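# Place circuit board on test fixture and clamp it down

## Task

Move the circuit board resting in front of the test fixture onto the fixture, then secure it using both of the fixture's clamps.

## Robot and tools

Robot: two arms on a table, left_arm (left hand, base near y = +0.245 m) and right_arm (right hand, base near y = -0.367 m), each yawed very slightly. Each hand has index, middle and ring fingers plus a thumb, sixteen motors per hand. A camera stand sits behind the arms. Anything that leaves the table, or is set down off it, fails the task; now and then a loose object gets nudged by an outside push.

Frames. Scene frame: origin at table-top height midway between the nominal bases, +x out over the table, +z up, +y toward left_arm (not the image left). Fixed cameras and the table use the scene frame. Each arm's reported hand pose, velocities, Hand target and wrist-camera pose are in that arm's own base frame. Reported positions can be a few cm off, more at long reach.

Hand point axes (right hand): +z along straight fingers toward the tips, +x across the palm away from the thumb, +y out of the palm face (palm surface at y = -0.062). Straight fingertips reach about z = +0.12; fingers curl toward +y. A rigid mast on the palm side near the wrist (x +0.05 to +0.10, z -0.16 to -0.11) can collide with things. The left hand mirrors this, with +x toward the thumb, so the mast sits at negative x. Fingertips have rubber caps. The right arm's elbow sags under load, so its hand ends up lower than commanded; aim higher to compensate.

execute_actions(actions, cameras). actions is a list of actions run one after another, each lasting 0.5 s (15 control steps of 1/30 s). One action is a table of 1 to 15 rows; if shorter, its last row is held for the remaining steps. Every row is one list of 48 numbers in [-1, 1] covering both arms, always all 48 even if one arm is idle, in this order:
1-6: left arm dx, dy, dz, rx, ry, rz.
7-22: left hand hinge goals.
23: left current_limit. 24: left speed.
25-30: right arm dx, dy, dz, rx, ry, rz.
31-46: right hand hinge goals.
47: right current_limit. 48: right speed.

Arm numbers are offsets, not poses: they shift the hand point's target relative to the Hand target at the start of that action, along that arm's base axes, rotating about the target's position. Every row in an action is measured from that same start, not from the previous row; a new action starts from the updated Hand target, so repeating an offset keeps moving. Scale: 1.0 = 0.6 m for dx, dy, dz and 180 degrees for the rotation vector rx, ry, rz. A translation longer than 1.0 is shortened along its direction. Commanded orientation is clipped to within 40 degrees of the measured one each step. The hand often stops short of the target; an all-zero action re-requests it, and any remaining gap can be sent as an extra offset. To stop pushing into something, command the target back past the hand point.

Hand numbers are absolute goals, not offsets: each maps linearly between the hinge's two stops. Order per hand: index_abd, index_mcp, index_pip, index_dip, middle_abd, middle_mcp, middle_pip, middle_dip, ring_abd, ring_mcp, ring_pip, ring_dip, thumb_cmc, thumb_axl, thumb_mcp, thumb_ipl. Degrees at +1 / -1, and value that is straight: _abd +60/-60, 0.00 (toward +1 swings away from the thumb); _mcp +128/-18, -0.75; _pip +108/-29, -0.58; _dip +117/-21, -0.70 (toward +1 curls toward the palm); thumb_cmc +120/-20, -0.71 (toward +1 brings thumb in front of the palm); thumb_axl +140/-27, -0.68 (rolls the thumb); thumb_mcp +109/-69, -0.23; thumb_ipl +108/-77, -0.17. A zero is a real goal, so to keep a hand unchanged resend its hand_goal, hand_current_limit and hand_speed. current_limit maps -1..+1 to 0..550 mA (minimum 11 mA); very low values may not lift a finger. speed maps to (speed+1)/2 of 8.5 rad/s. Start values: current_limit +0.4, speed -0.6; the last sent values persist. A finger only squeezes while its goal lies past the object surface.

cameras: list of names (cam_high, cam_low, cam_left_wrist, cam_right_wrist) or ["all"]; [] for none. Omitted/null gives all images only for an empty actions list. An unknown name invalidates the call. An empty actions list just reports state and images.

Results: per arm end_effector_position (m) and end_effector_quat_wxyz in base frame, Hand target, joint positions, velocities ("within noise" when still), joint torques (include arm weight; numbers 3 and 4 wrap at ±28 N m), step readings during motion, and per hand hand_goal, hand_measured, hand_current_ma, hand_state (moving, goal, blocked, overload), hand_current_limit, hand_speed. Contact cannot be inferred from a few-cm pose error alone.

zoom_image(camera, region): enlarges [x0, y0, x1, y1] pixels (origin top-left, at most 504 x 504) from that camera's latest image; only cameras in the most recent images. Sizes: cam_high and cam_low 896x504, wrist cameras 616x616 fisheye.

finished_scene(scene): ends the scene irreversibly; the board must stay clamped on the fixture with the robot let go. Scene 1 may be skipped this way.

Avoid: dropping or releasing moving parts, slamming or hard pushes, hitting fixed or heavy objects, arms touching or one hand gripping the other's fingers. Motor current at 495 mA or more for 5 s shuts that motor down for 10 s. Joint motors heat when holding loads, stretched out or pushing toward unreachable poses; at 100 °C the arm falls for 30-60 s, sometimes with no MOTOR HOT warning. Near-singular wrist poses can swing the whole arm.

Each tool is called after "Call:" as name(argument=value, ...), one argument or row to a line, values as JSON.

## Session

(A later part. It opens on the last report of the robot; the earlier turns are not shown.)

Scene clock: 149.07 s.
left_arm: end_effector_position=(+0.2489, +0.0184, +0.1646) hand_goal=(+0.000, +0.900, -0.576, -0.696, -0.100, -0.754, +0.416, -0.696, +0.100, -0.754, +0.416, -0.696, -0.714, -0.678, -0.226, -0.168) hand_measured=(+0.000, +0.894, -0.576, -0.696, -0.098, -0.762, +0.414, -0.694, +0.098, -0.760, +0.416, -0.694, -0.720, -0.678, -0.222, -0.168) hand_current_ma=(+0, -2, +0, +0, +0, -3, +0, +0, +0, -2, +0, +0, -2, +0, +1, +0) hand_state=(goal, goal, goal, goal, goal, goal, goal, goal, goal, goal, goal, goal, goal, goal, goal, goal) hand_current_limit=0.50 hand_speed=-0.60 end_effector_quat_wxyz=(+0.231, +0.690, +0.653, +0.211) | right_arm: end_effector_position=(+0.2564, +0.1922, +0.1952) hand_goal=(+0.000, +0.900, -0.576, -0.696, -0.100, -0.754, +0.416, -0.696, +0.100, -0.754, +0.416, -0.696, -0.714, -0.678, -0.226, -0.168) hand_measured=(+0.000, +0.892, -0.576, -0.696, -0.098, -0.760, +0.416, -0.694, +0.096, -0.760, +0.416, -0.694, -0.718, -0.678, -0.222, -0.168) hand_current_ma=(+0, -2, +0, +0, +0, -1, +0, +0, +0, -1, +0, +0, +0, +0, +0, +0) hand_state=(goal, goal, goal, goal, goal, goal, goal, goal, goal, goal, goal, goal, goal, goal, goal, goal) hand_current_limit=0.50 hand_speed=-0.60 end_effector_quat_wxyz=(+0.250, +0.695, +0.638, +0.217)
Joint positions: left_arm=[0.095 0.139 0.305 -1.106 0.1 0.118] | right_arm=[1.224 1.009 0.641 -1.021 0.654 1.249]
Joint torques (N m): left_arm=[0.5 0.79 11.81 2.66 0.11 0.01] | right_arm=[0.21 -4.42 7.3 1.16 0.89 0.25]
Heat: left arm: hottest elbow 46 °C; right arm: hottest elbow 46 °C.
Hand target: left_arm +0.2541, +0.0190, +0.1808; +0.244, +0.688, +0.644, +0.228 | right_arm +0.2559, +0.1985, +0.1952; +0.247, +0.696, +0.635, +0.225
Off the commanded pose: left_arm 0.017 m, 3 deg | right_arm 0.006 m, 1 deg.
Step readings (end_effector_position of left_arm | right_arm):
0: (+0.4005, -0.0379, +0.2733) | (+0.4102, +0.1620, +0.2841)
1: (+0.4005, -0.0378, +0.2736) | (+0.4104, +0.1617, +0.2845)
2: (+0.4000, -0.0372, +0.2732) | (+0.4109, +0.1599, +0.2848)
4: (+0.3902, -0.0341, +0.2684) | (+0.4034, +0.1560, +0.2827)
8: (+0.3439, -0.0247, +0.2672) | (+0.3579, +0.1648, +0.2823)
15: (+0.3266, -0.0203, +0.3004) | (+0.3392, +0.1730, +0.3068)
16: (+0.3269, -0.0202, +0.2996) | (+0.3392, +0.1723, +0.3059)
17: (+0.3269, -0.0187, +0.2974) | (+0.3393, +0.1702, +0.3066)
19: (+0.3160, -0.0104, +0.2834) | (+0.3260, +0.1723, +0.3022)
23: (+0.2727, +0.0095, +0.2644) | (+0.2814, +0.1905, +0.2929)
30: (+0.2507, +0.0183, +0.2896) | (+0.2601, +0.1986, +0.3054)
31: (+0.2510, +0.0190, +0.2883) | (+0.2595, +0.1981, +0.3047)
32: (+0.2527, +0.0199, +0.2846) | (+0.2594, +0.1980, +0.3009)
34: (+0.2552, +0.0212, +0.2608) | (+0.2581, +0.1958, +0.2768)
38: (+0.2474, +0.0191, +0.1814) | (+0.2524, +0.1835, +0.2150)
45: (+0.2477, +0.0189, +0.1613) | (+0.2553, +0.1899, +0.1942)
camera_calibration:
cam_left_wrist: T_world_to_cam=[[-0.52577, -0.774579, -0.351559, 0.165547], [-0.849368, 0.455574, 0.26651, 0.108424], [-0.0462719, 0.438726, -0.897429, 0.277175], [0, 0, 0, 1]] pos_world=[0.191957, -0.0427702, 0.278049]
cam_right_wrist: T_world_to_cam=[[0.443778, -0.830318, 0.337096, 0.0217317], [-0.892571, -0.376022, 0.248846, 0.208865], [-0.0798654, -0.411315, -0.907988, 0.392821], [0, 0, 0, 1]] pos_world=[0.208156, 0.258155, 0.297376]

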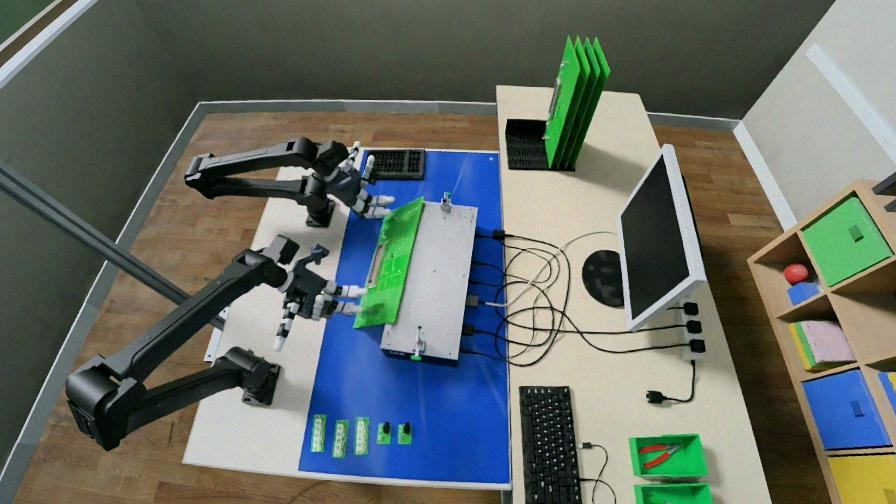

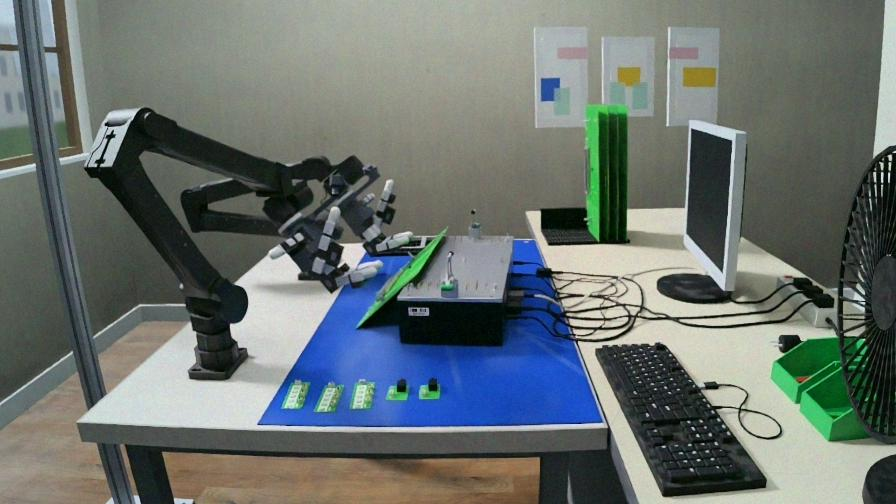

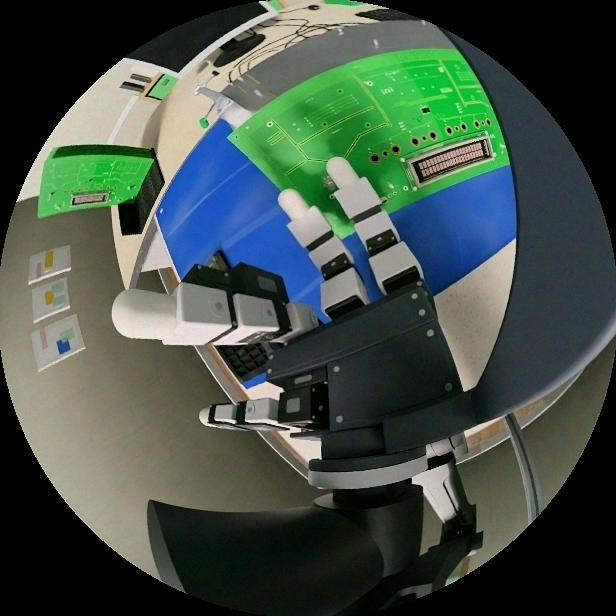

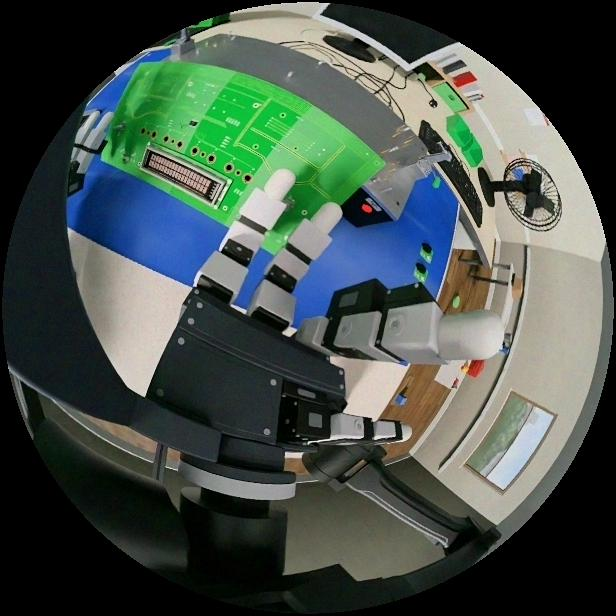

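Call:
execute_actions(
  actions=[],
)

Scene clock: 152.30 s.
left_arm: end_effector_position=(+0.2489, +0.0184, +0.1646) hand_goal=(+0.000, +0.900, -0.576, -0.696, -0.100, -0.754, +0.416, -0.696, +0.100, -0.754, +0.416, -0.696, -0.714, -0.678, -0.226, -0.168) hand_measured=(+0.000, +0.894, -0.576, -0.696, -0.098, -0.762, +0.414, -0.694, +0.098, -0.760, +0.416, -0.694, -0.720, -0.678, -0.222, -0.168) hand_current_ma=(+0, -2, +0, +0, +0, -3, +0, +0, +0, -2, +0, +0, -2, +0, +1, +0) hand_state=(goal, goal, goal, goal, goal, goal, goal, goal, goal, goal, goal, goal, goal, goal, goal, goal) hand_current_limit=0.50 hand_speed=-0.60 end_effector_quat_wxyz=(+0.231, +0.690, +0.652, +0.211) | right_arm: end_effector_position=(+0.2564, +0.1923, +0.1952) hand_goal=(+0.000, +0.900, -0.576, -0.696, -0.100, -0.754, +0.416, -0.696, +0.100, -0.754, +0.416, -0.696, -0.714, -0.678, -0.226, -0.168) hand_measured=(+0.000, +0.892, -0.576, -0.696, -0.098, -0.760, +0.416, -0.694, +0.096, -0.760, +0.416, -0.694, -0.718, -0.678, -0.222, -0.168) hand_current_ma=(+0, -2, +0, +0, +0, -1, +0, +0, +0, -1, +0, +0, +0, +0, +0, +0) hand_state=(goal, goal, goal, goal, goal, goal, goal, goal, goal, goal, goal, goal, goal, goal, goal, goal) hand_current_limit=0.50 hand_speed=-0.60 end_effector_quat_wxyz=(+0.250, +0.695, +0.638, +0.217)
Joint positions: left_arm=[0.095 0.139 0.305 -1.106 0.1 0.119] | right_arm=[1.224 1.009 0.641 -1.02 0.654 1.249]
Joint velocities: within noise
Joint torques (N m): left_arm=[0.67 0.97 11.77 2.59 0.13 0.02] | right_arm=[0.97 -3.84 7.45 1.13 0.91 0.2]
Heat: left arm: hottest elbow 46 °C; right arm: hottest elbow 46 °C.
Hand target: left_arm +0.2540, +0.0191, +0.1808; +0.244, +0.688, +0.644, +0.228 | right_arm +0.2559, +0.1986, +0.1952; +0.247, +0.696, +0.635, +0.225
Off the commanded pose: left_arm 0.017 m, 3 deg | right_arm 0.006 m, 1 deg.
camera_calibration:
cam_left_wrist: T_world_to_cam=[[-0.525989, -0.774328, -0.351783, 0.165662], [-0.849237, 0.455726, 0.266665, 0.108362], [-0.0461696, 0.439011, -0.897295, 0.277131], [0, 0, 0, 1]] pos_world=[0.191956, -0.04277, 0.278049]
cam_right_wrist: T_world_to_cam=[[0.443706, -0.830483, 0.336784, 0.0219343], [-0.892616, -0.376101, 0.248566, 0.208993], [-0.0797647, -0.410908, -0.908181, 0.392885], [0, 0, 0, 1]] pos_world=[0.208156, 0.258258, 0.297475]

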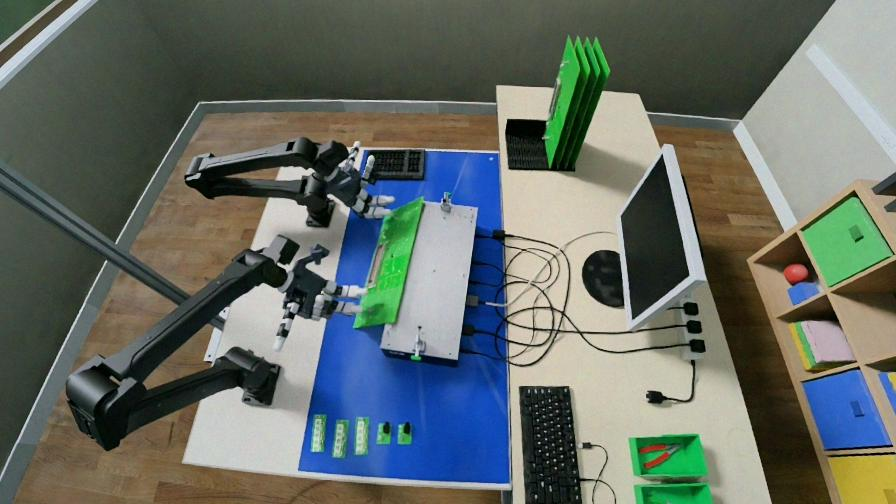

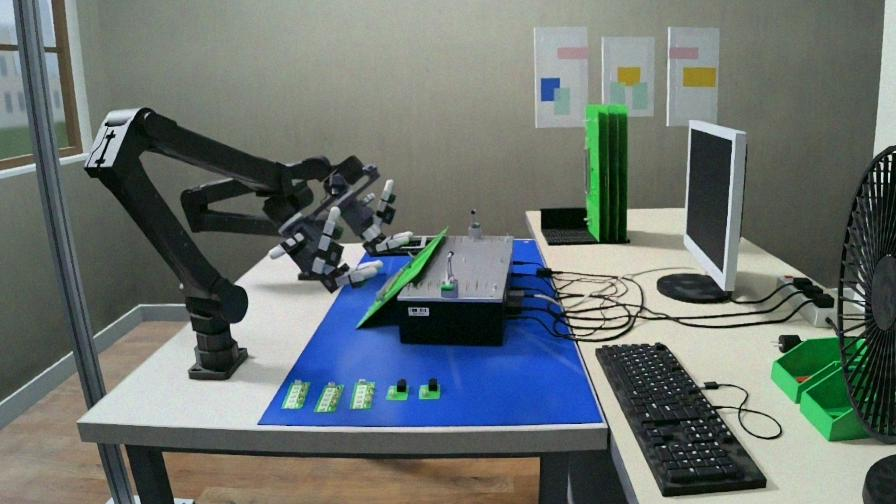

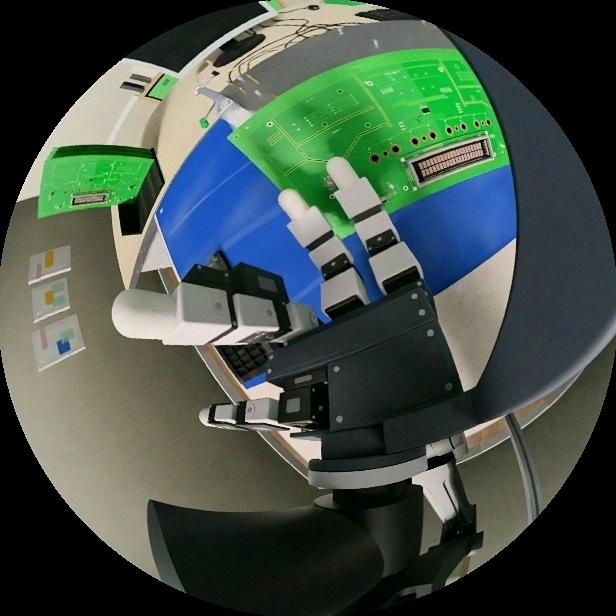

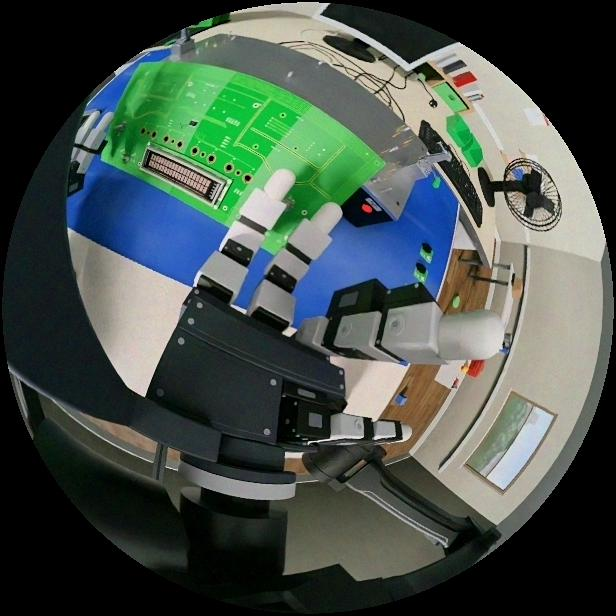

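Call:
zoom_image(
  camera="cam_left_wrist",
  region=[240, 100, 440, 280],
)

Call:
zoom_image(
  camera="cam_right_wrist",
  region=[180, 100, 380, 280],
)

Scaled by 2.520 from the camera's 616x616 image, which has a finer 880x880 frame.

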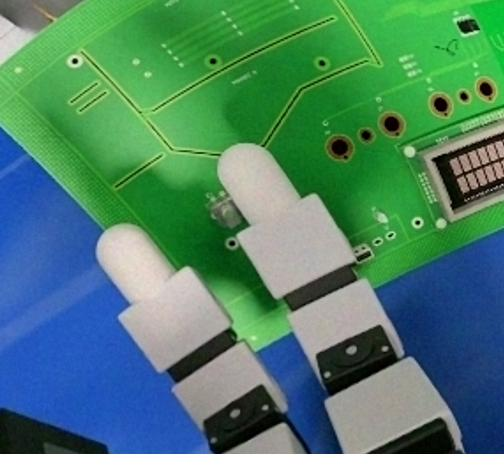

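Scaled by 2.520 from the camera's 616x616 image, which has a finer 880x880 frame.

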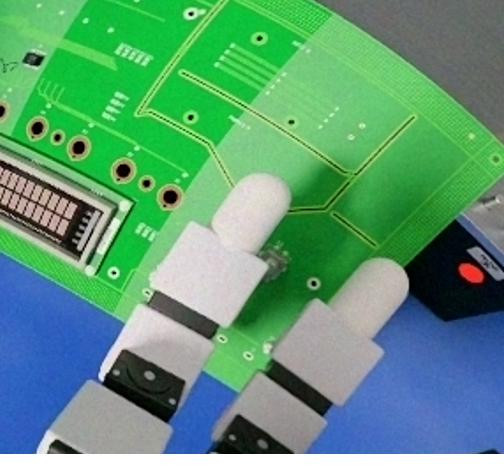

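Call:
execute_actions(
  actions=[
    [[0.0216,-0.0078,-0.0215,0,-0.007,0,0,0.9,-0.576,-0.696,-0.1,-0.754,0.416,-0.696,0.1,-0.754,0.416,-0.696,-0.714,-0.678,-0.226,-0.168,0.5,-0.6,0.015,-0.002,-0.02,0,0,0,0,0.9,-0.576,-0.696,-0.1,-0.754,0.416,-0.696,0.1,-0.754,0.416,-0.696,-0.714,-0.678,-0.226,-0.168,0.5,-0.6]],
    [[0.0216,-0.0078,-0.0215,0,-0.007,0,0,0.9,-0.576,-0.696,-0.1,-0.754,0.416,-0.696,0.1,-0.754,0.416,-0.696,-0.714,-0.678,-0.226,-0.168,0.5,-0.6,0.015,-0.002,-0.02,0,0,0,0,0.9,-0.576,-0.696,-0.1,-0.754,0.416,-0.696,0.1,-0.754,0.416,-0.696,-0.714,-0.678,-0.226,-0.168,0.5,-0.6]],
  ],
  cameras=["cam_left_wrist","cam_right_wrist"],
)

Scene clock: 160.40 s.
left_arm: end_effector_position=(+0.2763, +0.0099, +0.1507) hand_goal=(+0.000, +0.900, -0.576, -0.696, -0.100, -0.754, +0.416, -0.696, +0.100, -0.754, +0.416, -0.696, -0.714, -0.678, -0.226, -0.168) hand_measured=(+0.000, +0.894, -0.576, -0.696, -0.098, -0.762, +0.414, -0.694, +0.098, -0.760, +0.416, -0.694, -0.720, -0.678, -0.222, -0.168) hand_current_ma=(+0, -2, +0, +0, +0, -3, +0, +0, +0, -2, +0, +0, -2, +0, +1, +0) hand_state=(goal, goal, goal, goal, goal, goal, goal, goal, goal, goal, goal, goal, goal, goal, goal, goal) hand_current_limit=0.50 hand_speed=-0.60 end_effector_quat_wxyz=(+0.252, +0.687, +0.638, +0.240) | right_arm: end_effector_position=(+0.2699, +0.1964, +0.1745) hand_goal=(+0.000, +0.900, -0.576, -0.696, -0.100, -0.754, +0.416, -0.696, +0.100, -0.754, +0.416, -0.696, -0.714, -0.678, -0.226, -0.168) hand_measured=(+0.000, +0.892, -0.576, -0.696, -0.098, -0.760, +0.416, -0.694, +0.096, -0.760, +0.416, -0.694, -0.718, -0.678, -0.222, -0.168) hand_current_ma=(+0, -2, +0, +0, +0, -1, +0, +0, +0, -1, +0, +0, +0, +0, +0, +0) hand_state=(goal, goal, goal, goal, goal, goal, goal, goal, goal, goal, goal, goal, goal, goal, goal, goal) hand_current_limit=0.50 hand_speed=-0.60 end_effector_quat_wxyz=(+0.245, +0.696, +0.635, +0.228)
Joint positions: left_arm=[-0.002 0.221 0.229 -0.868 0.039 0.058] | right_arm=[1.179 1.047 0.601 -0.883 0.644 1.189]
Joint torques (N m): left_arm=[-0.5 1.55 11.03 2.82 -0.15 -0.17] | right_arm=[-1.08 -4.42 6.64 1.2 0.69 -0.02]
Heat: left arm: hottest elbow 46 °C; right arm: hottest elbow 45 °C.
Hand target: left_arm +0.2800, +0.0096, +0.1551; +0.258, +0.683, +0.639, +0.243 | right_arm +0.2739, +0.1960, +0.1711; +0.247, +0.696, +0.635, +0.225
Off the commanded pose: left_arm 0.006 m, 1 deg | right_arm 0.005 m, 0 deg.
Step readings (end_effector_position of left_arm | right_arm):
0: (+0.2489, +0.0184, +0.1646) | (+0.2564, +0.1923, +0.1952)
1: (+0.2490, +0.0184, +0.1647) | (+0.2564, +0.1923, +0.1952)
2: (+0.2501, +0.0185, +0.1659) | (+0.2566, +0.1930, +0.1950)
4: (+0.2539, +0.0184, +0.1691) | (+0.2575, +0.1954, +0.1942)
8: (+0.2596, +0.0146, +0.1688) | (+0.2590, +0.1974, +0.1892)
15: (+0.2629, +0.0141, +0.1636) | (+0.2606, +0.1970, +0.1866)
16: (+0.2632, +0.0143, +0.1637) | (+0.2608, +0.1972, +0.1866)
17: (+0.2645, +0.0141, +0.1642) | (+0.2614, +0.1976, +0.1861)
19: (+0.2678, +0.0137, +0.1634) | (+0.2634, +0.1977, +0.1837)
23: (+0.2719, +0.0097, +0.1538) | (+0.2675, +0.1949, +0.1767)
30: (+0.2754, +0.0096, +0.1497) | (+0.2695, +0.1957, +0.1743)
camera_calibration:
cam_left_wrist: T_world_to_cam=[[-0.507079, -0.763266, -0.400371, 0.170634], [-0.861515, 0.462734, 0.208973, 0.1512], [0.0257634, 0.450891, -0.892207, 0.248915], [0, 0, 0, 1]] pos_world=[0.210373, -0.05196, 0.258804]
cam_right_wrist: T_world_to_cam=[[0.443945, -0.8361, 0.322258, 0.029874], [-0.893254, -0.384536, 0.232872, 0.232226], [-0.0707843, -0.391241, -0.917562, 0.372189], [0, 0, 0, 1]] pos_world=[0.220519, 0.259892, 0.277801]
Images, in order (width x height): cam_left_wrist 616x616, cam_right_wrist 616x616.

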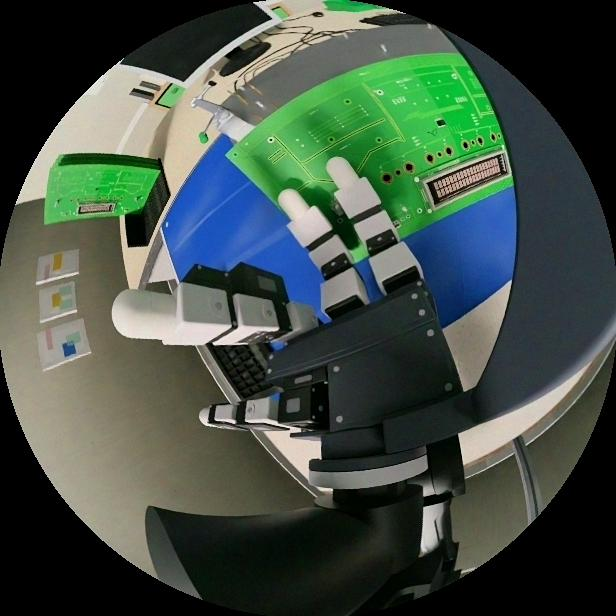

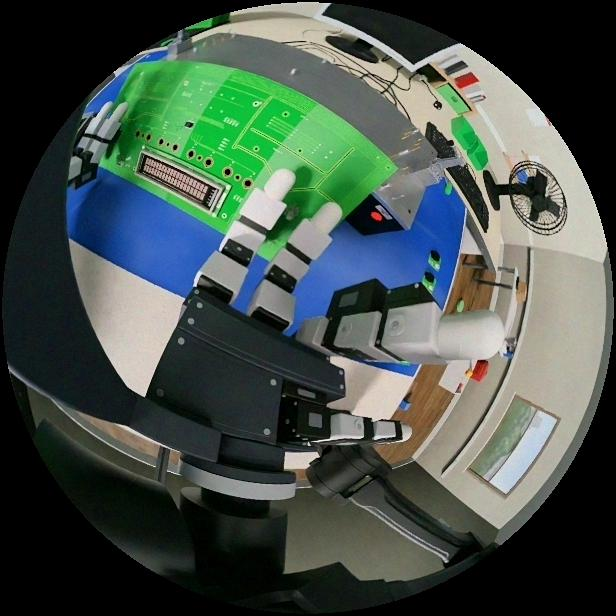

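Call:
zoom_image(
  camera="cam_left_wrist",
  region=[260, 120, 420, 260],
)

Call:
zoom_image(
  camera="cam_right_wrist",
  region=[200, 120, 360, 260],
)

Scaled by 3.150 from the camera's 616x616 image, which has a finer 880x880 frame.

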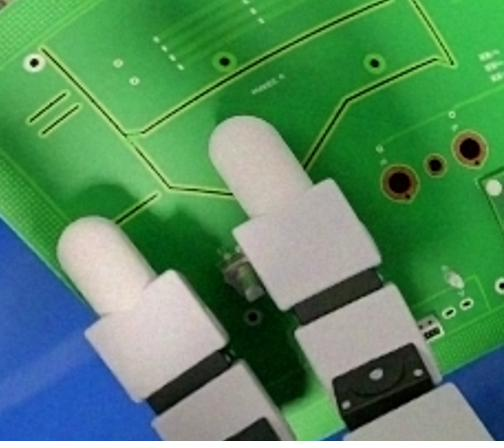

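Scaled by 3.150 from the camera's 616x616 image, which has a finer 880x880 frame.

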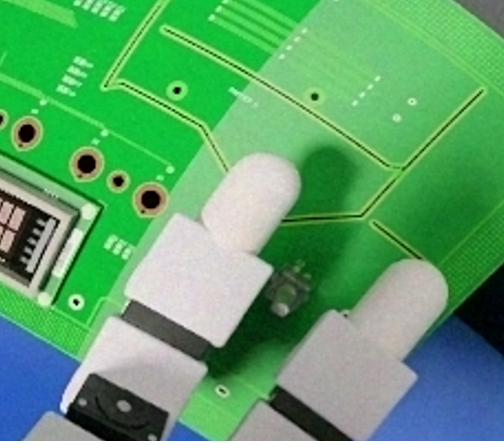

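Call:
execute_actions(
  actions=[
    [[0.0057,-0.0003,-0.0105,0,0,0,0,0.9,-0.576,-0.696,-0.1,-0.754,0.416,-0.696,0.1,-0.754,0.416,-0.696,-0.714,-0.678,-0.226,-0.168,0.5,-0.6,0.0123,-0.0018,-0.0179,0,0,0,0,0.9,-0.576,-0.696,-0.1,-0.754,0.416,-0.696,0.1,-0.754,0.416,-0.696,-0.714,-0.678,-0.226,-0.168,0.5,-0.6]],
    [[0.0057,-0.0003,-0.0105,0,0,0,0,0.9,-0.576,-0.696,-0.1,-0.754,0.416,-0.696,0.1,-0.754,0.416,-0.696,-0.714,-0.678,-0.226,-0.168,0.5,-0.6,0.0123,-0.0018,-0.0179,0,0,0,0,0.9,-0.576,-0.696,-0.1,-0.754,0.416,-0.696,0.1,-0.754,0.416,-0.696,-0.714,-0.678,-0.226,-0.168,0.5,-0.6]],
  ],
  cameras=["cam_left_wrist","cam_right_wrist"],
)

Call:
zoom_image(
  camera="cam_left_wrist",
  region=[260, 120, 420, 260],
)

Call:
zoom_image(
  camera="cam_right_wrist",
  region=[200, 120, 360, 260],
)

Scene clock: 165.87 s.
left_arm: end_effector_position=(+0.2838, +0.0097, +0.1410) hand_goal=(+0.000, +0.900, -0.576, -0.696, -0.100, -0.754, +0.416, -0.696, +0.100, -0.754, +0.416, -0.696, -0.714, -0.678, -0.226, -0.168) hand_measured=(+0.000, +0.894, -0.576, -0.696, -0.098, -0.760, +0.416, -0.694, +0.098, -0.758, +0.418, -0.694, -0.720, -0.678, -0.222, -0.168) hand_current_ma=(+0, -2, +0, +0, +0, -2, +0, +0, +0, -1, +0, +0, -2, +0, +1, +0) hand_state=(goal, goal, goal, goal, goal, goal, goal, goal, goal, goal, goal, goal, goal, goal, goal, goal) hand_current_limit=0.50 hand_speed=-0.60 end_effector_quat_wxyz=(+0.254, +0.686, +0.637, +0.242) | right_arm: end_effector_position=(+0.2846, +0.1948, +0.1530) hand_goal=(+0.000, +0.900, -0.576, -0.696, -0.100, -0.754, +0.416, -0.696, +0.100, -0.754, +0.416, -0.696, -0.714, -0.678, -0.226, -0.168) hand_measured=(+0.000, +0.892, -0.576, -0.696, -0.098, -0.760, +0.416, -0.694, +0.096, -0.760, +0.416, -0.694, -0.718, -0.678, -0.222, -0.168) hand_current_ma=(+0, -2, +0, +0, +0, -1, +0, +0, +0, -1, +0, +0, +0, +0, +0, +0) hand_state=(goal, goal, goal, goal, goal, goal, goal, goal, goal, goal, goal, goal, goal, goal, goal, goal) hand_current_limit=0.50 hand_speed=-0.60 end_effector_quat_wxyz=(+0.245, +0.696, +0.635, +0.227)
Joint positions: left_arm=[-0.005 0.269 0.204 -0.79 0.037 0.055] | right_arm=[1.124 1.092 0.564 -0.762 0.63 1.123]
Joint torques (N m): left_arm=[-0.44 1.67 10.63 2.84 -0.17 -0.2] | right_arm=[-1.08 -5.13 6.57 1.48 0.66 0.01]
Heat: left arm: hottest elbow 45 °C; right arm: hottest elbow 45 °C.
Hand target: left_arm +0.2868, +0.0093, +0.1425; +0.258, +0.683, +0.639, +0.243 | right_arm +0.2886, +0.1939, +0.1496; +0.247, +0.696, +0.635, +0.225
Off the commanded pose: left_arm 0.003 m, 1 deg | right_arm 0.005 m, 0 deg.
Step readings (end_effector_position of left_arm | right_arm):
0: (+0.2763, +0.0100, +0.1507) | (+0.2699, +0.1964, +0.1745)
1: (+0.2763, +0.0100, +0.1507) | (+0.2699, +0.1966, +0.1746)
2: (+0.2767, +0.0101, +0.1509) | (+0.2703, +0.1967, +0.1741)
4: (+0.2780, +0.0099, +0.1506) | (+0.2722, +0.1969, +0.1720)
8: (+0.2795, +0.0099, +0.1470) | (+0.2754, +0.1948, +0.1661)
15: (+0.2800, +0.0098, +0.1450) | (+0.2769, +0.1951, +0.1637)
16: (+0.2802, +0.0098, +0.1453) | (+0.2771, +0.1953, +0.1638)
17: (+0.2805, +0.0098, +0.1454) | (+0.2777, +0.1954, +0.1634)
19: (+0.2818, +0.0098, +0.1450) | (+0.2794, +0.1961, +0.1613)
23: (+0.2829, +0.0098, +0.1407) | (+0.2828, +0.1940, +0.1554)
30: (+0.2836, +0.0097, +0.1407) | (+0.2844, +0.1942, +0.1529)
camera_calibration:
cam_left_wrist: T_world_to_cam=[[-0.504767, -0.763504, -0.40283, 0.170047], [-0.862736, 0.462364, 0.204712, 0.160767], [0.0299552, 0.450867, -0.892088, 0.239004], [0, 0, 0, 1]] pos_world=[0.217374, -0.0522603, 0.248801]
cam_right_wrist: T_world_to_cam=[[0.443998, -0.836066, 0.322273, 0.0288691], [-0.893211, -0.38449, 0.233111, 0.249752], [-0.0709855, -0.391359, -0.917496, 0.352944], [0, 0, 0, 1]] pos_world=[0.235318, 0.258292, 0.256302]
Images, in order (width x height): cam_left_wrist 616x616, cam_right_wrist 616x616.

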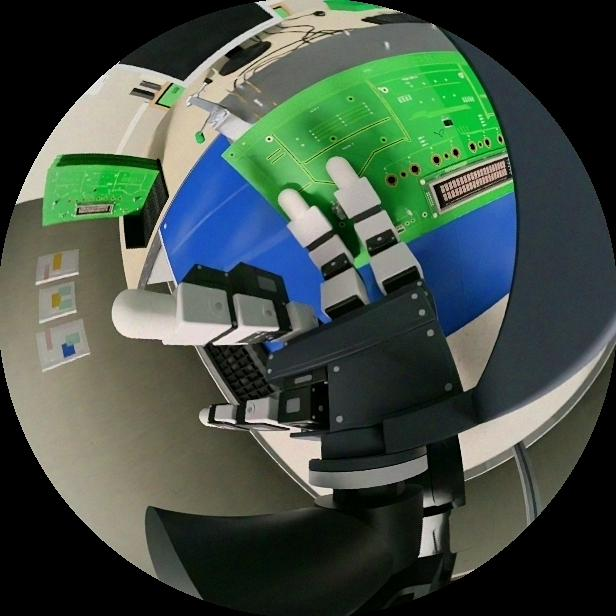

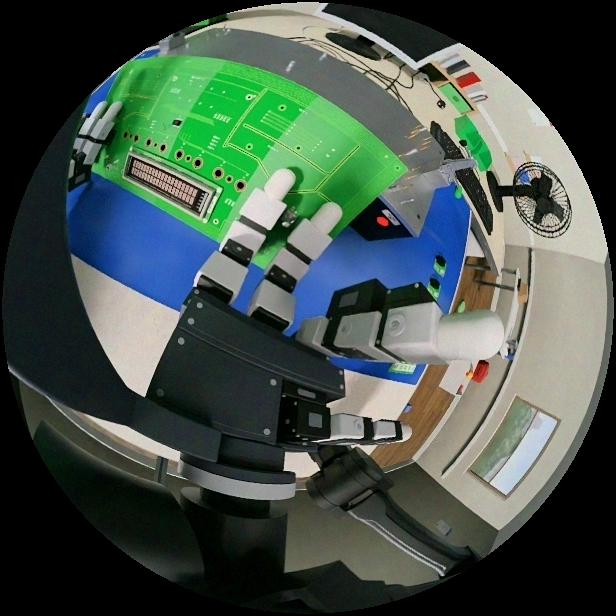

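Scaled by 3.150 from the camera's 616x616 image, which has a finer 880x880 frame.

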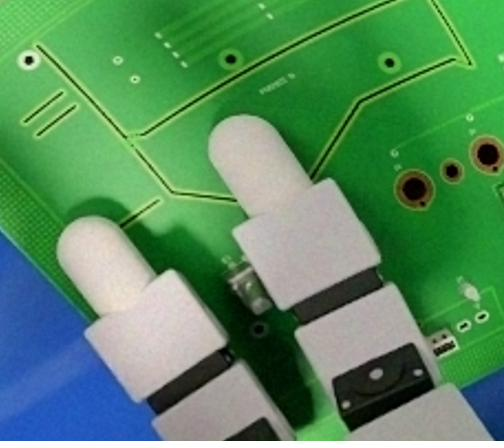

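Scaled by 3.150 from the camera's 616x616 image, which has a finer 880x880 frame.

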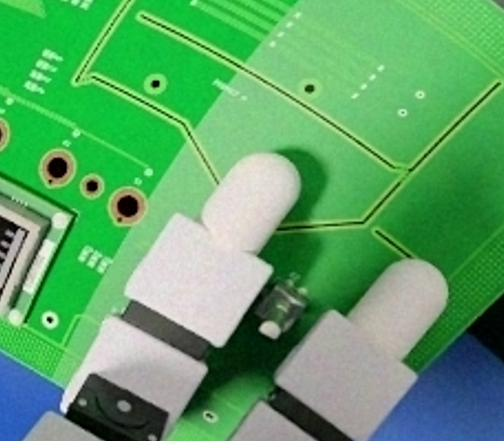

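Call:
execute_actions(
  actions=[
    [[0.0027,-0.0025,-0.0108,0,0,0,0,0.9,-0.576,-0.696,-0.1,-0.754,0.416,-0.696,0.1,-0.754,0.416,-0.696,-0.714,-0.678,-0.226,-0.168,0.5,-0.6,0.0093,-0.0008,-0.0073,0,0,0,0,0.9,-0.576,-0.696,-0.1,-0.754,0.416,-0.696,0.1,-0.754,0.416,-0.696,-0.714,-0.678,-0.226,-0.168,0.5,-0.6]],
  ],
  cameras=["all"],
)

Call:
zoom_image(
  camera="cam_left_wrist",
  region=[260, 120, 420, 260],
)

Call:
zoom_image(
  camera="cam_right_wrist",
  region=[200, 120, 360, 260],
)

Call:
zoom_image(
  camera="cam_low",
  region=[330, 200, 530, 350],
)

Scene clock: 169.30 s.
left_arm: end_effector_position=(+0.2865, +0.0079, +0.1429) hand_goal=(+0.000, +0.900, -0.576, -0.696, -0.100, -0.754, +0.416, -0.696, +0.100, -0.754, +0.416, -0.696, -0.714, -0.678, -0.226, -0.168) hand_measured=(+0.000, +0.894, -0.576, -0.696, -0.098, -0.758, +0.424, -0.694, +0.096, -0.754, +0.426, -0.694, -0.720, -0.678, -0.222, -0.168) hand_current_ma=(+0, -2, +0, +0, +0, -1, +3, +0, -1, +0, +4, +0, -2, +0, +1, +0) hand_state=(goal, goal, goal, goal, goal, goal, goal, goal, goal, goal, goal, goal, goal, goal, goal, goal) hand_current_limit=0.50 hand_speed=-0.60 end_effector_quat_wxyz=(+0.259, +0.685, +0.635, +0.247) | right_arm: end_effector_position=(+0.2903, +0.1948, +0.1495) hand_goal=(+0.000, +0.900, -0.576, -0.696, -0.100, -0.754, +0.416, -0.696, +0.100, -0.754, +0.416, -0.696, -0.714, -0.678, -0.226, -0.168) hand_measured=(+0.000, +0.892, -0.576, -0.696, -0.098, -0.760, +0.416, -0.694, +0.096, -0.760, +0.416, -0.694, -0.718, -0.678, -0.222, -0.168) hand_current_ma=(+0, -2, +0, +0, +0, -1, +0, +0, +0, -1, +0, +0, +0, +0, +0, +0) hand_state=(goal, goal, goal, goal, goal, goal, goal, goal, goal, goal, goal, goal, goal, goal, goal, goal) hand_current_limit=0.50 hand_speed=-0.60 end_effector_quat_wxyz=(+0.245, +0.696, +0.635, +0.228)
Joint positions: left_arm=[-0.018 0.275 0.2 -0.765 0.029 0.047] | right_arm=[1.104 1.104 0.56 -0.73 0.624 1.1]
Joint torques (N m): left_arm=[-0.5 1.79 9.81 3.03 -0.24 -0.19] | right_arm=[-0.79 -4.95 6.31 1.36 0.74 -0.02]
Heat: left arm: hottest elbow 45 °C; right arm: hottest elbow 44 °C.
Hand target: left_arm +0.2884, +0.0079, +0.1361; +0.258, +0.683, +0.639, +0.243 | right_arm +0.2942, +0.1934, +0.1452; +0.247, +0.696, +0.635, +0.225
Off the commanded pose: left_arm 0.007 m, 1 deg | right_arm 0.006 m, 1 deg.
Step readings (end_effector_position of left_arm | right_arm):
0: (+0.2838, +0.0097, +0.1410) | (+0.2846, +0.1948, +0.1531)
1: (+0.2838, +0.0096, +0.1410) | (+0.2847, +0.1948, +0.1531)
2: (+0.2840, +0.0095, +0.1409) | (+0.2851, +0.1949, +0.1531)
4: (+0.2847, +0.0090, +0.1414) | (+0.2865, +0.1954, +0.1523)
8: (+0.2860, +0.0081, +0.1426) | (+0.2893, +0.1944, +0.1503)
15: (+0.2865, +0.0078, +0.1429) | (+0.2902, +0.1945, +0.1494)
camera_calibration:
cam_left_wrist: T_world_to_cam=[[-0.499873, -0.76252, -0.41072, 0.17052], [-0.864937, 0.464056, 0.191144, 0.16611], [0.0448453, 0.450794, -0.891501, 0.237137], [0, 0, 0, 1]] pos_world=[0.218278, -0.0539592, 0.249693]
cam_right_wrist: T_world_to_cam=[[0.443555, -0.836841, 0.320868, 0.0279849], [-0.893495, -0.384847, 0.231429, 0.256068], [-0.0701835, -0.389346, -0.918414, 0.349663], [0, 0, 0, 1]] pos_world=[0.240923, 0.258106, 0.252894]

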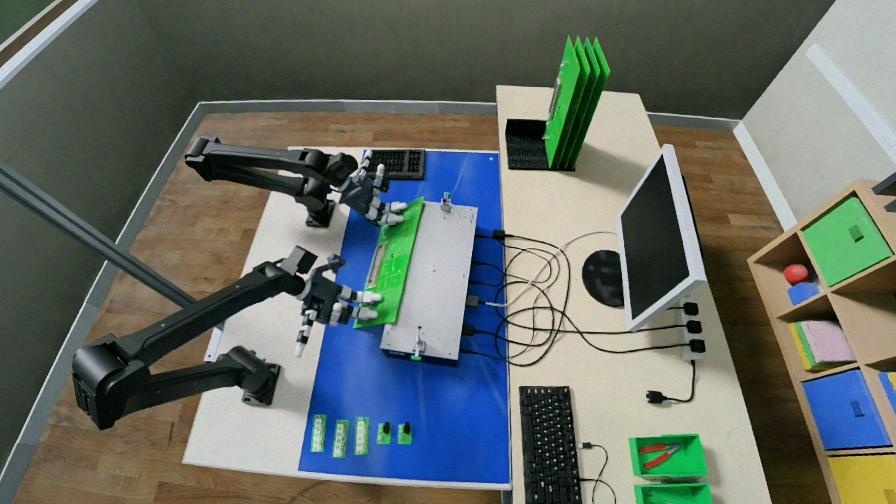

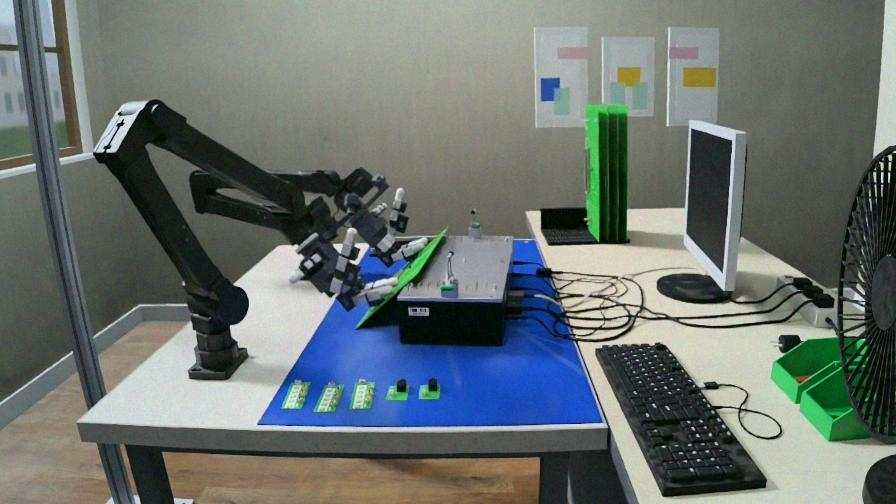

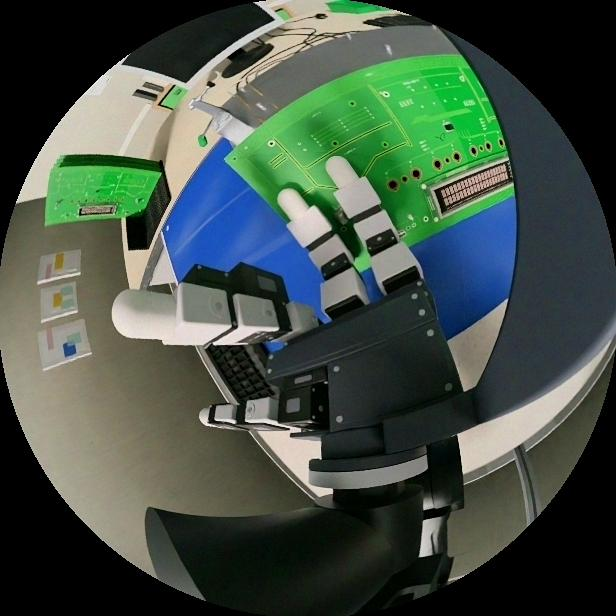

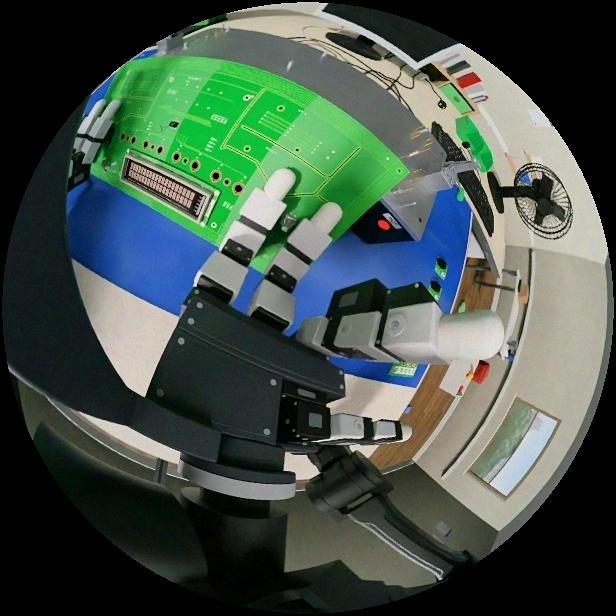

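Scaled by 3.150 from the camera's 616x616 image, which has a finer 880x880 frame.

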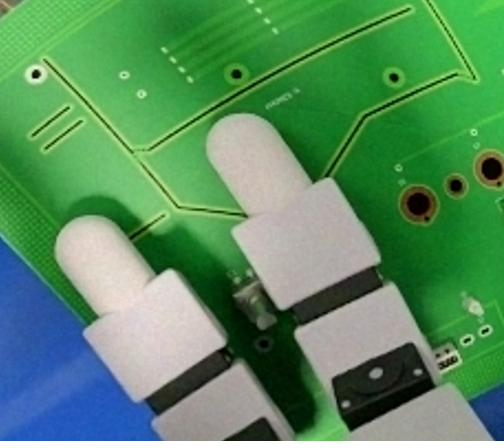

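Scaled by 3.150 from the camera's 616x616 image, which has a finer 880x880 frame.

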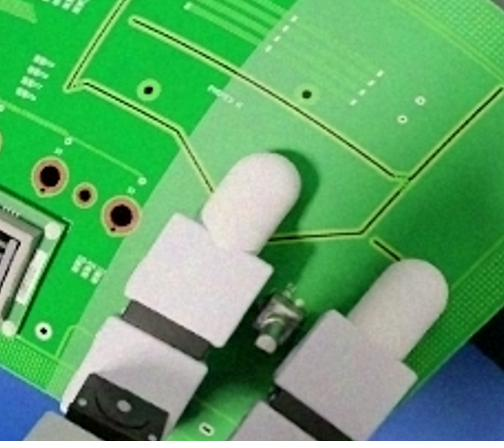

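Scaled by 2.520 from the camera's 896x504 image, which has a finer 1280x720 frame.

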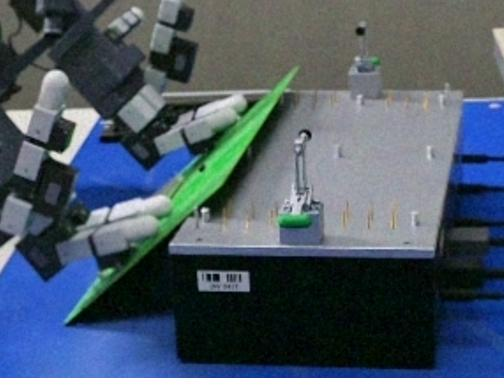

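Call:
execute_actions(
  actions=[
    [[-0.002,0,0.015,0,0.0111,0,0,0.9,-0.576,-0.696,-0.1,-0.754,0.416,-0.696,0.1,-0.754,0.416,-0.696,-0.714,-0.678,-0.226,-0.168,0.5,-0.6,0,0,0,0,0,0,0,0.9,-0.576,-0.696,-0.1,-0.754,0.416,-0.696,0.1,-0.754,0.416,-0.696,-0.714,-0.678,-0.226,-0.168,0.5,-0.6]],
    [[0.001,0,-0.012,0,0,0,0,0.9,-0.576,-0.696,-0.1,-0.754,0.416,-0.696,0.1,-0.754,0.416,-0.696,-0.714,-0.678,-0.226,-0.168,0.5,-0.6,0,0,0,0,0,0,0,0.9,-0.576,-0.696,-0.1,-0.754,0.416,-0.696,0.1,-0.754,0.416,-0.696,-0.714,-0.678,-0.226,-0.168,0.5,-0.6]],
  ],
  cameras=["cam_left_wrist","cam_right_wrist"],
)

Call:
zoom_image(
  camera="cam_left_wrist",
  region=[260, 120, 420, 260],
)

Scene clock: 173.83 s.
left_arm: end_effector_position=(+0.2852, +0.0083, +0.1377) hand_goal=(+0.000, +0.900, -0.576, -0.696, -0.100, -0.754, +0.416, -0.696, +0.100, -0.754, +0.416, -0.696, -0.714, -0.678, -0.226, -0.168) hand_measured=(+0.000, +0.894, -0.576, -0.696, -0.098, -0.738, +0.434, -0.694, +0.096, -0.734, +0.434, -0.694, -0.720, -0.678, -0.222, -0.168) hand_current_ma=(+0, -2, +0, +0, +0, +10, +11, +0, -1, +14, +11, +0, -2, +0, +1, +0) hand_state=(goal, goal, goal, goal, goal, goal, goal, goal, goal, goal, goal, goal, goal, goal, goal, goal) hand_current_limit=0.50 hand_speed=-0.60 end_effector_quat_wxyz=(+0.250, +0.687, +0.640, +0.236) | right_arm: end_effector_position=(+0.2904, +0.1948, +0.1495) hand_goal=(+0.000, +0.900, -0.576, -0.696, -0.100, -0.754, +0.416, -0.696, +0.100, -0.754, +0.416, -0.696, -0.714, -0.678, -0.226, -0.168) hand_measured=(+0.000, +0.892, -0.576, -0.696, -0.098, -0.760, +0.416, -0.694, +0.096, -0.760, +0.416, -0.694, -0.718, -0.678, -0.222, -0.168) hand_current_ma=(+0, -2, +0, +0, +0, -1, +0, +0, +0, -1, +0, +0, +0, +0, +0, +0) hand_state=(goal, goal, goal, goal, goal, goal, goal, goal, goal, goal, goal, goal, goal, goal, goal, goal) hand_current_limit=0.50 hand_speed=-0.60 end_effector_quat_wxyz=(+0.245, +0.696, +0.635, +0.228)
Joint positions: left_arm=[-0.019 0.292 0.206 -0.783 0.029 0.042] | right_arm=[1.104 1.104 0.56 -0.73 0.624 1.099]
Joint torques (N m): left_arm=[-0.21 2.73 11.34 2.11 -0.21 -0.16] | right_arm=[-1.03 -4.84 6.37 1.24 0.71 0.02]
Heat: left arm: hottest elbow 44 °C; right arm: hottest elbow 44 °C.
Hand target: left_arm +0.2879, +0.0078, +0.1379; +0.247, +0.687, +0.643, +0.231 | right_arm +0.2942, +0.1934, +0.1452; +0.247, +0.696, +0.635, +0.225
Off the commanded pose: left_arm 0.003 m, 1 deg | right_arm 0.006 m, 1 deg.
Step readings (end_effector_position of left_arm | right_arm):
0: (+0.2865, +0.0078, +0.1429) | (+0.2904, +0.1948, +0.1495)
1: (+0.2865, +0.0078, +0.1429) | (+0.2904, +0.1948, +0.1495)
2: (+0.2865, +0.0078, +0.1427) | (+0.2904, +0.1948, +0.1495)
4: (+0.2862, +0.0079, +0.1412) | (+0.2904, +0.1948, +0.1495)
8: (+0.2857, +0.0081, +0.1394) | (+0.2904, +0.1948, +0.1495)
15: (+0.2852, +0.0082, +0.1387) | (+0.2904, +0.1948, +0.1495)
16: (+0.2852, +0.0082, +0.1386) | (+0.2904, +0.1948, +0.1495)
17: (+0.2852, +0.0082, +0.1385) | (+0.2904, +0.1948, +0.1495)
19: (+0.2852, +0.0083, +0.1382) | (+0.2904, +0.1948, +0.1495)
23: (+0.2852, +0.0083, +0.1378) | (+0.2904, +0.1948, +0.1495)
30: (+0.2852, +0.0083, +0.1377) | (+0.2904, +0.1948, +0.1495)
camera_calibration:
cam_left_wrist: T_world_to_cam=[[-0.509261, -0.765271, -0.393718, 0.168408], [-0.860445, 0.461775, 0.215403, 0.161184], [0.0169679, 0.448469, -0.893637, 0.240616], [0, 0, 0, 1]] pos_world=[0.220371, -0.0534618, 0.24661]
cam_right_wrist: T_world_to_cam=[[0.444125, -0.836382, 0.321276, 0.0277049], [-0.893227, -0.385313, 0.231688, 0.256096], [-0.0699878, -0.389871, -0.918206, 0.349738], [0, 0, 0, 1]] pos_world=[0.240925, 0.258202, 0.252896]
Images, in order (width x height): cam_left_wrist 616x616, cam_right_wrist 616x616.

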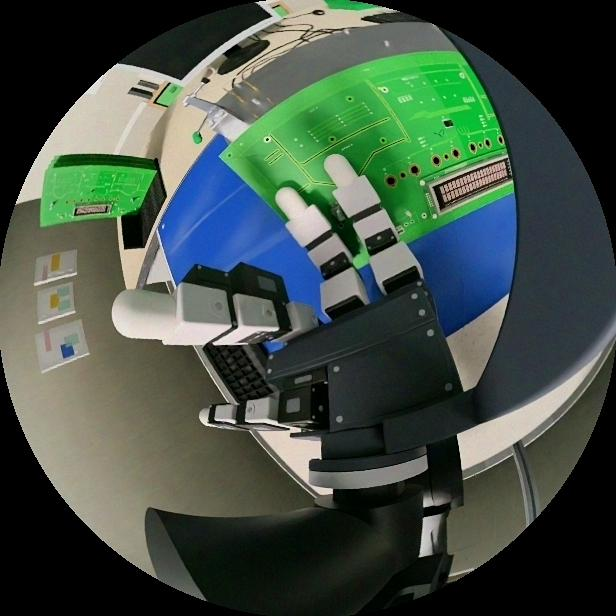

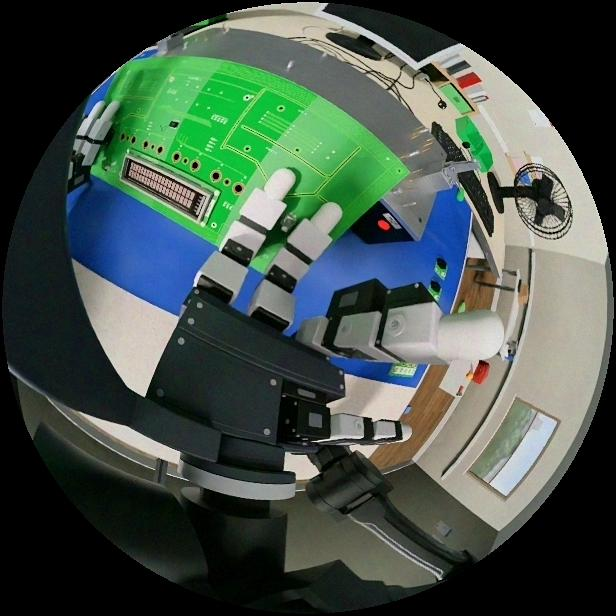

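Scaled by 3.150 from the camera's 616x616 image, which has a finer 880x880 frame.

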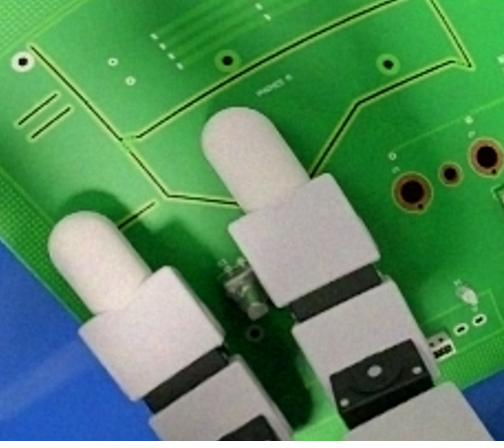

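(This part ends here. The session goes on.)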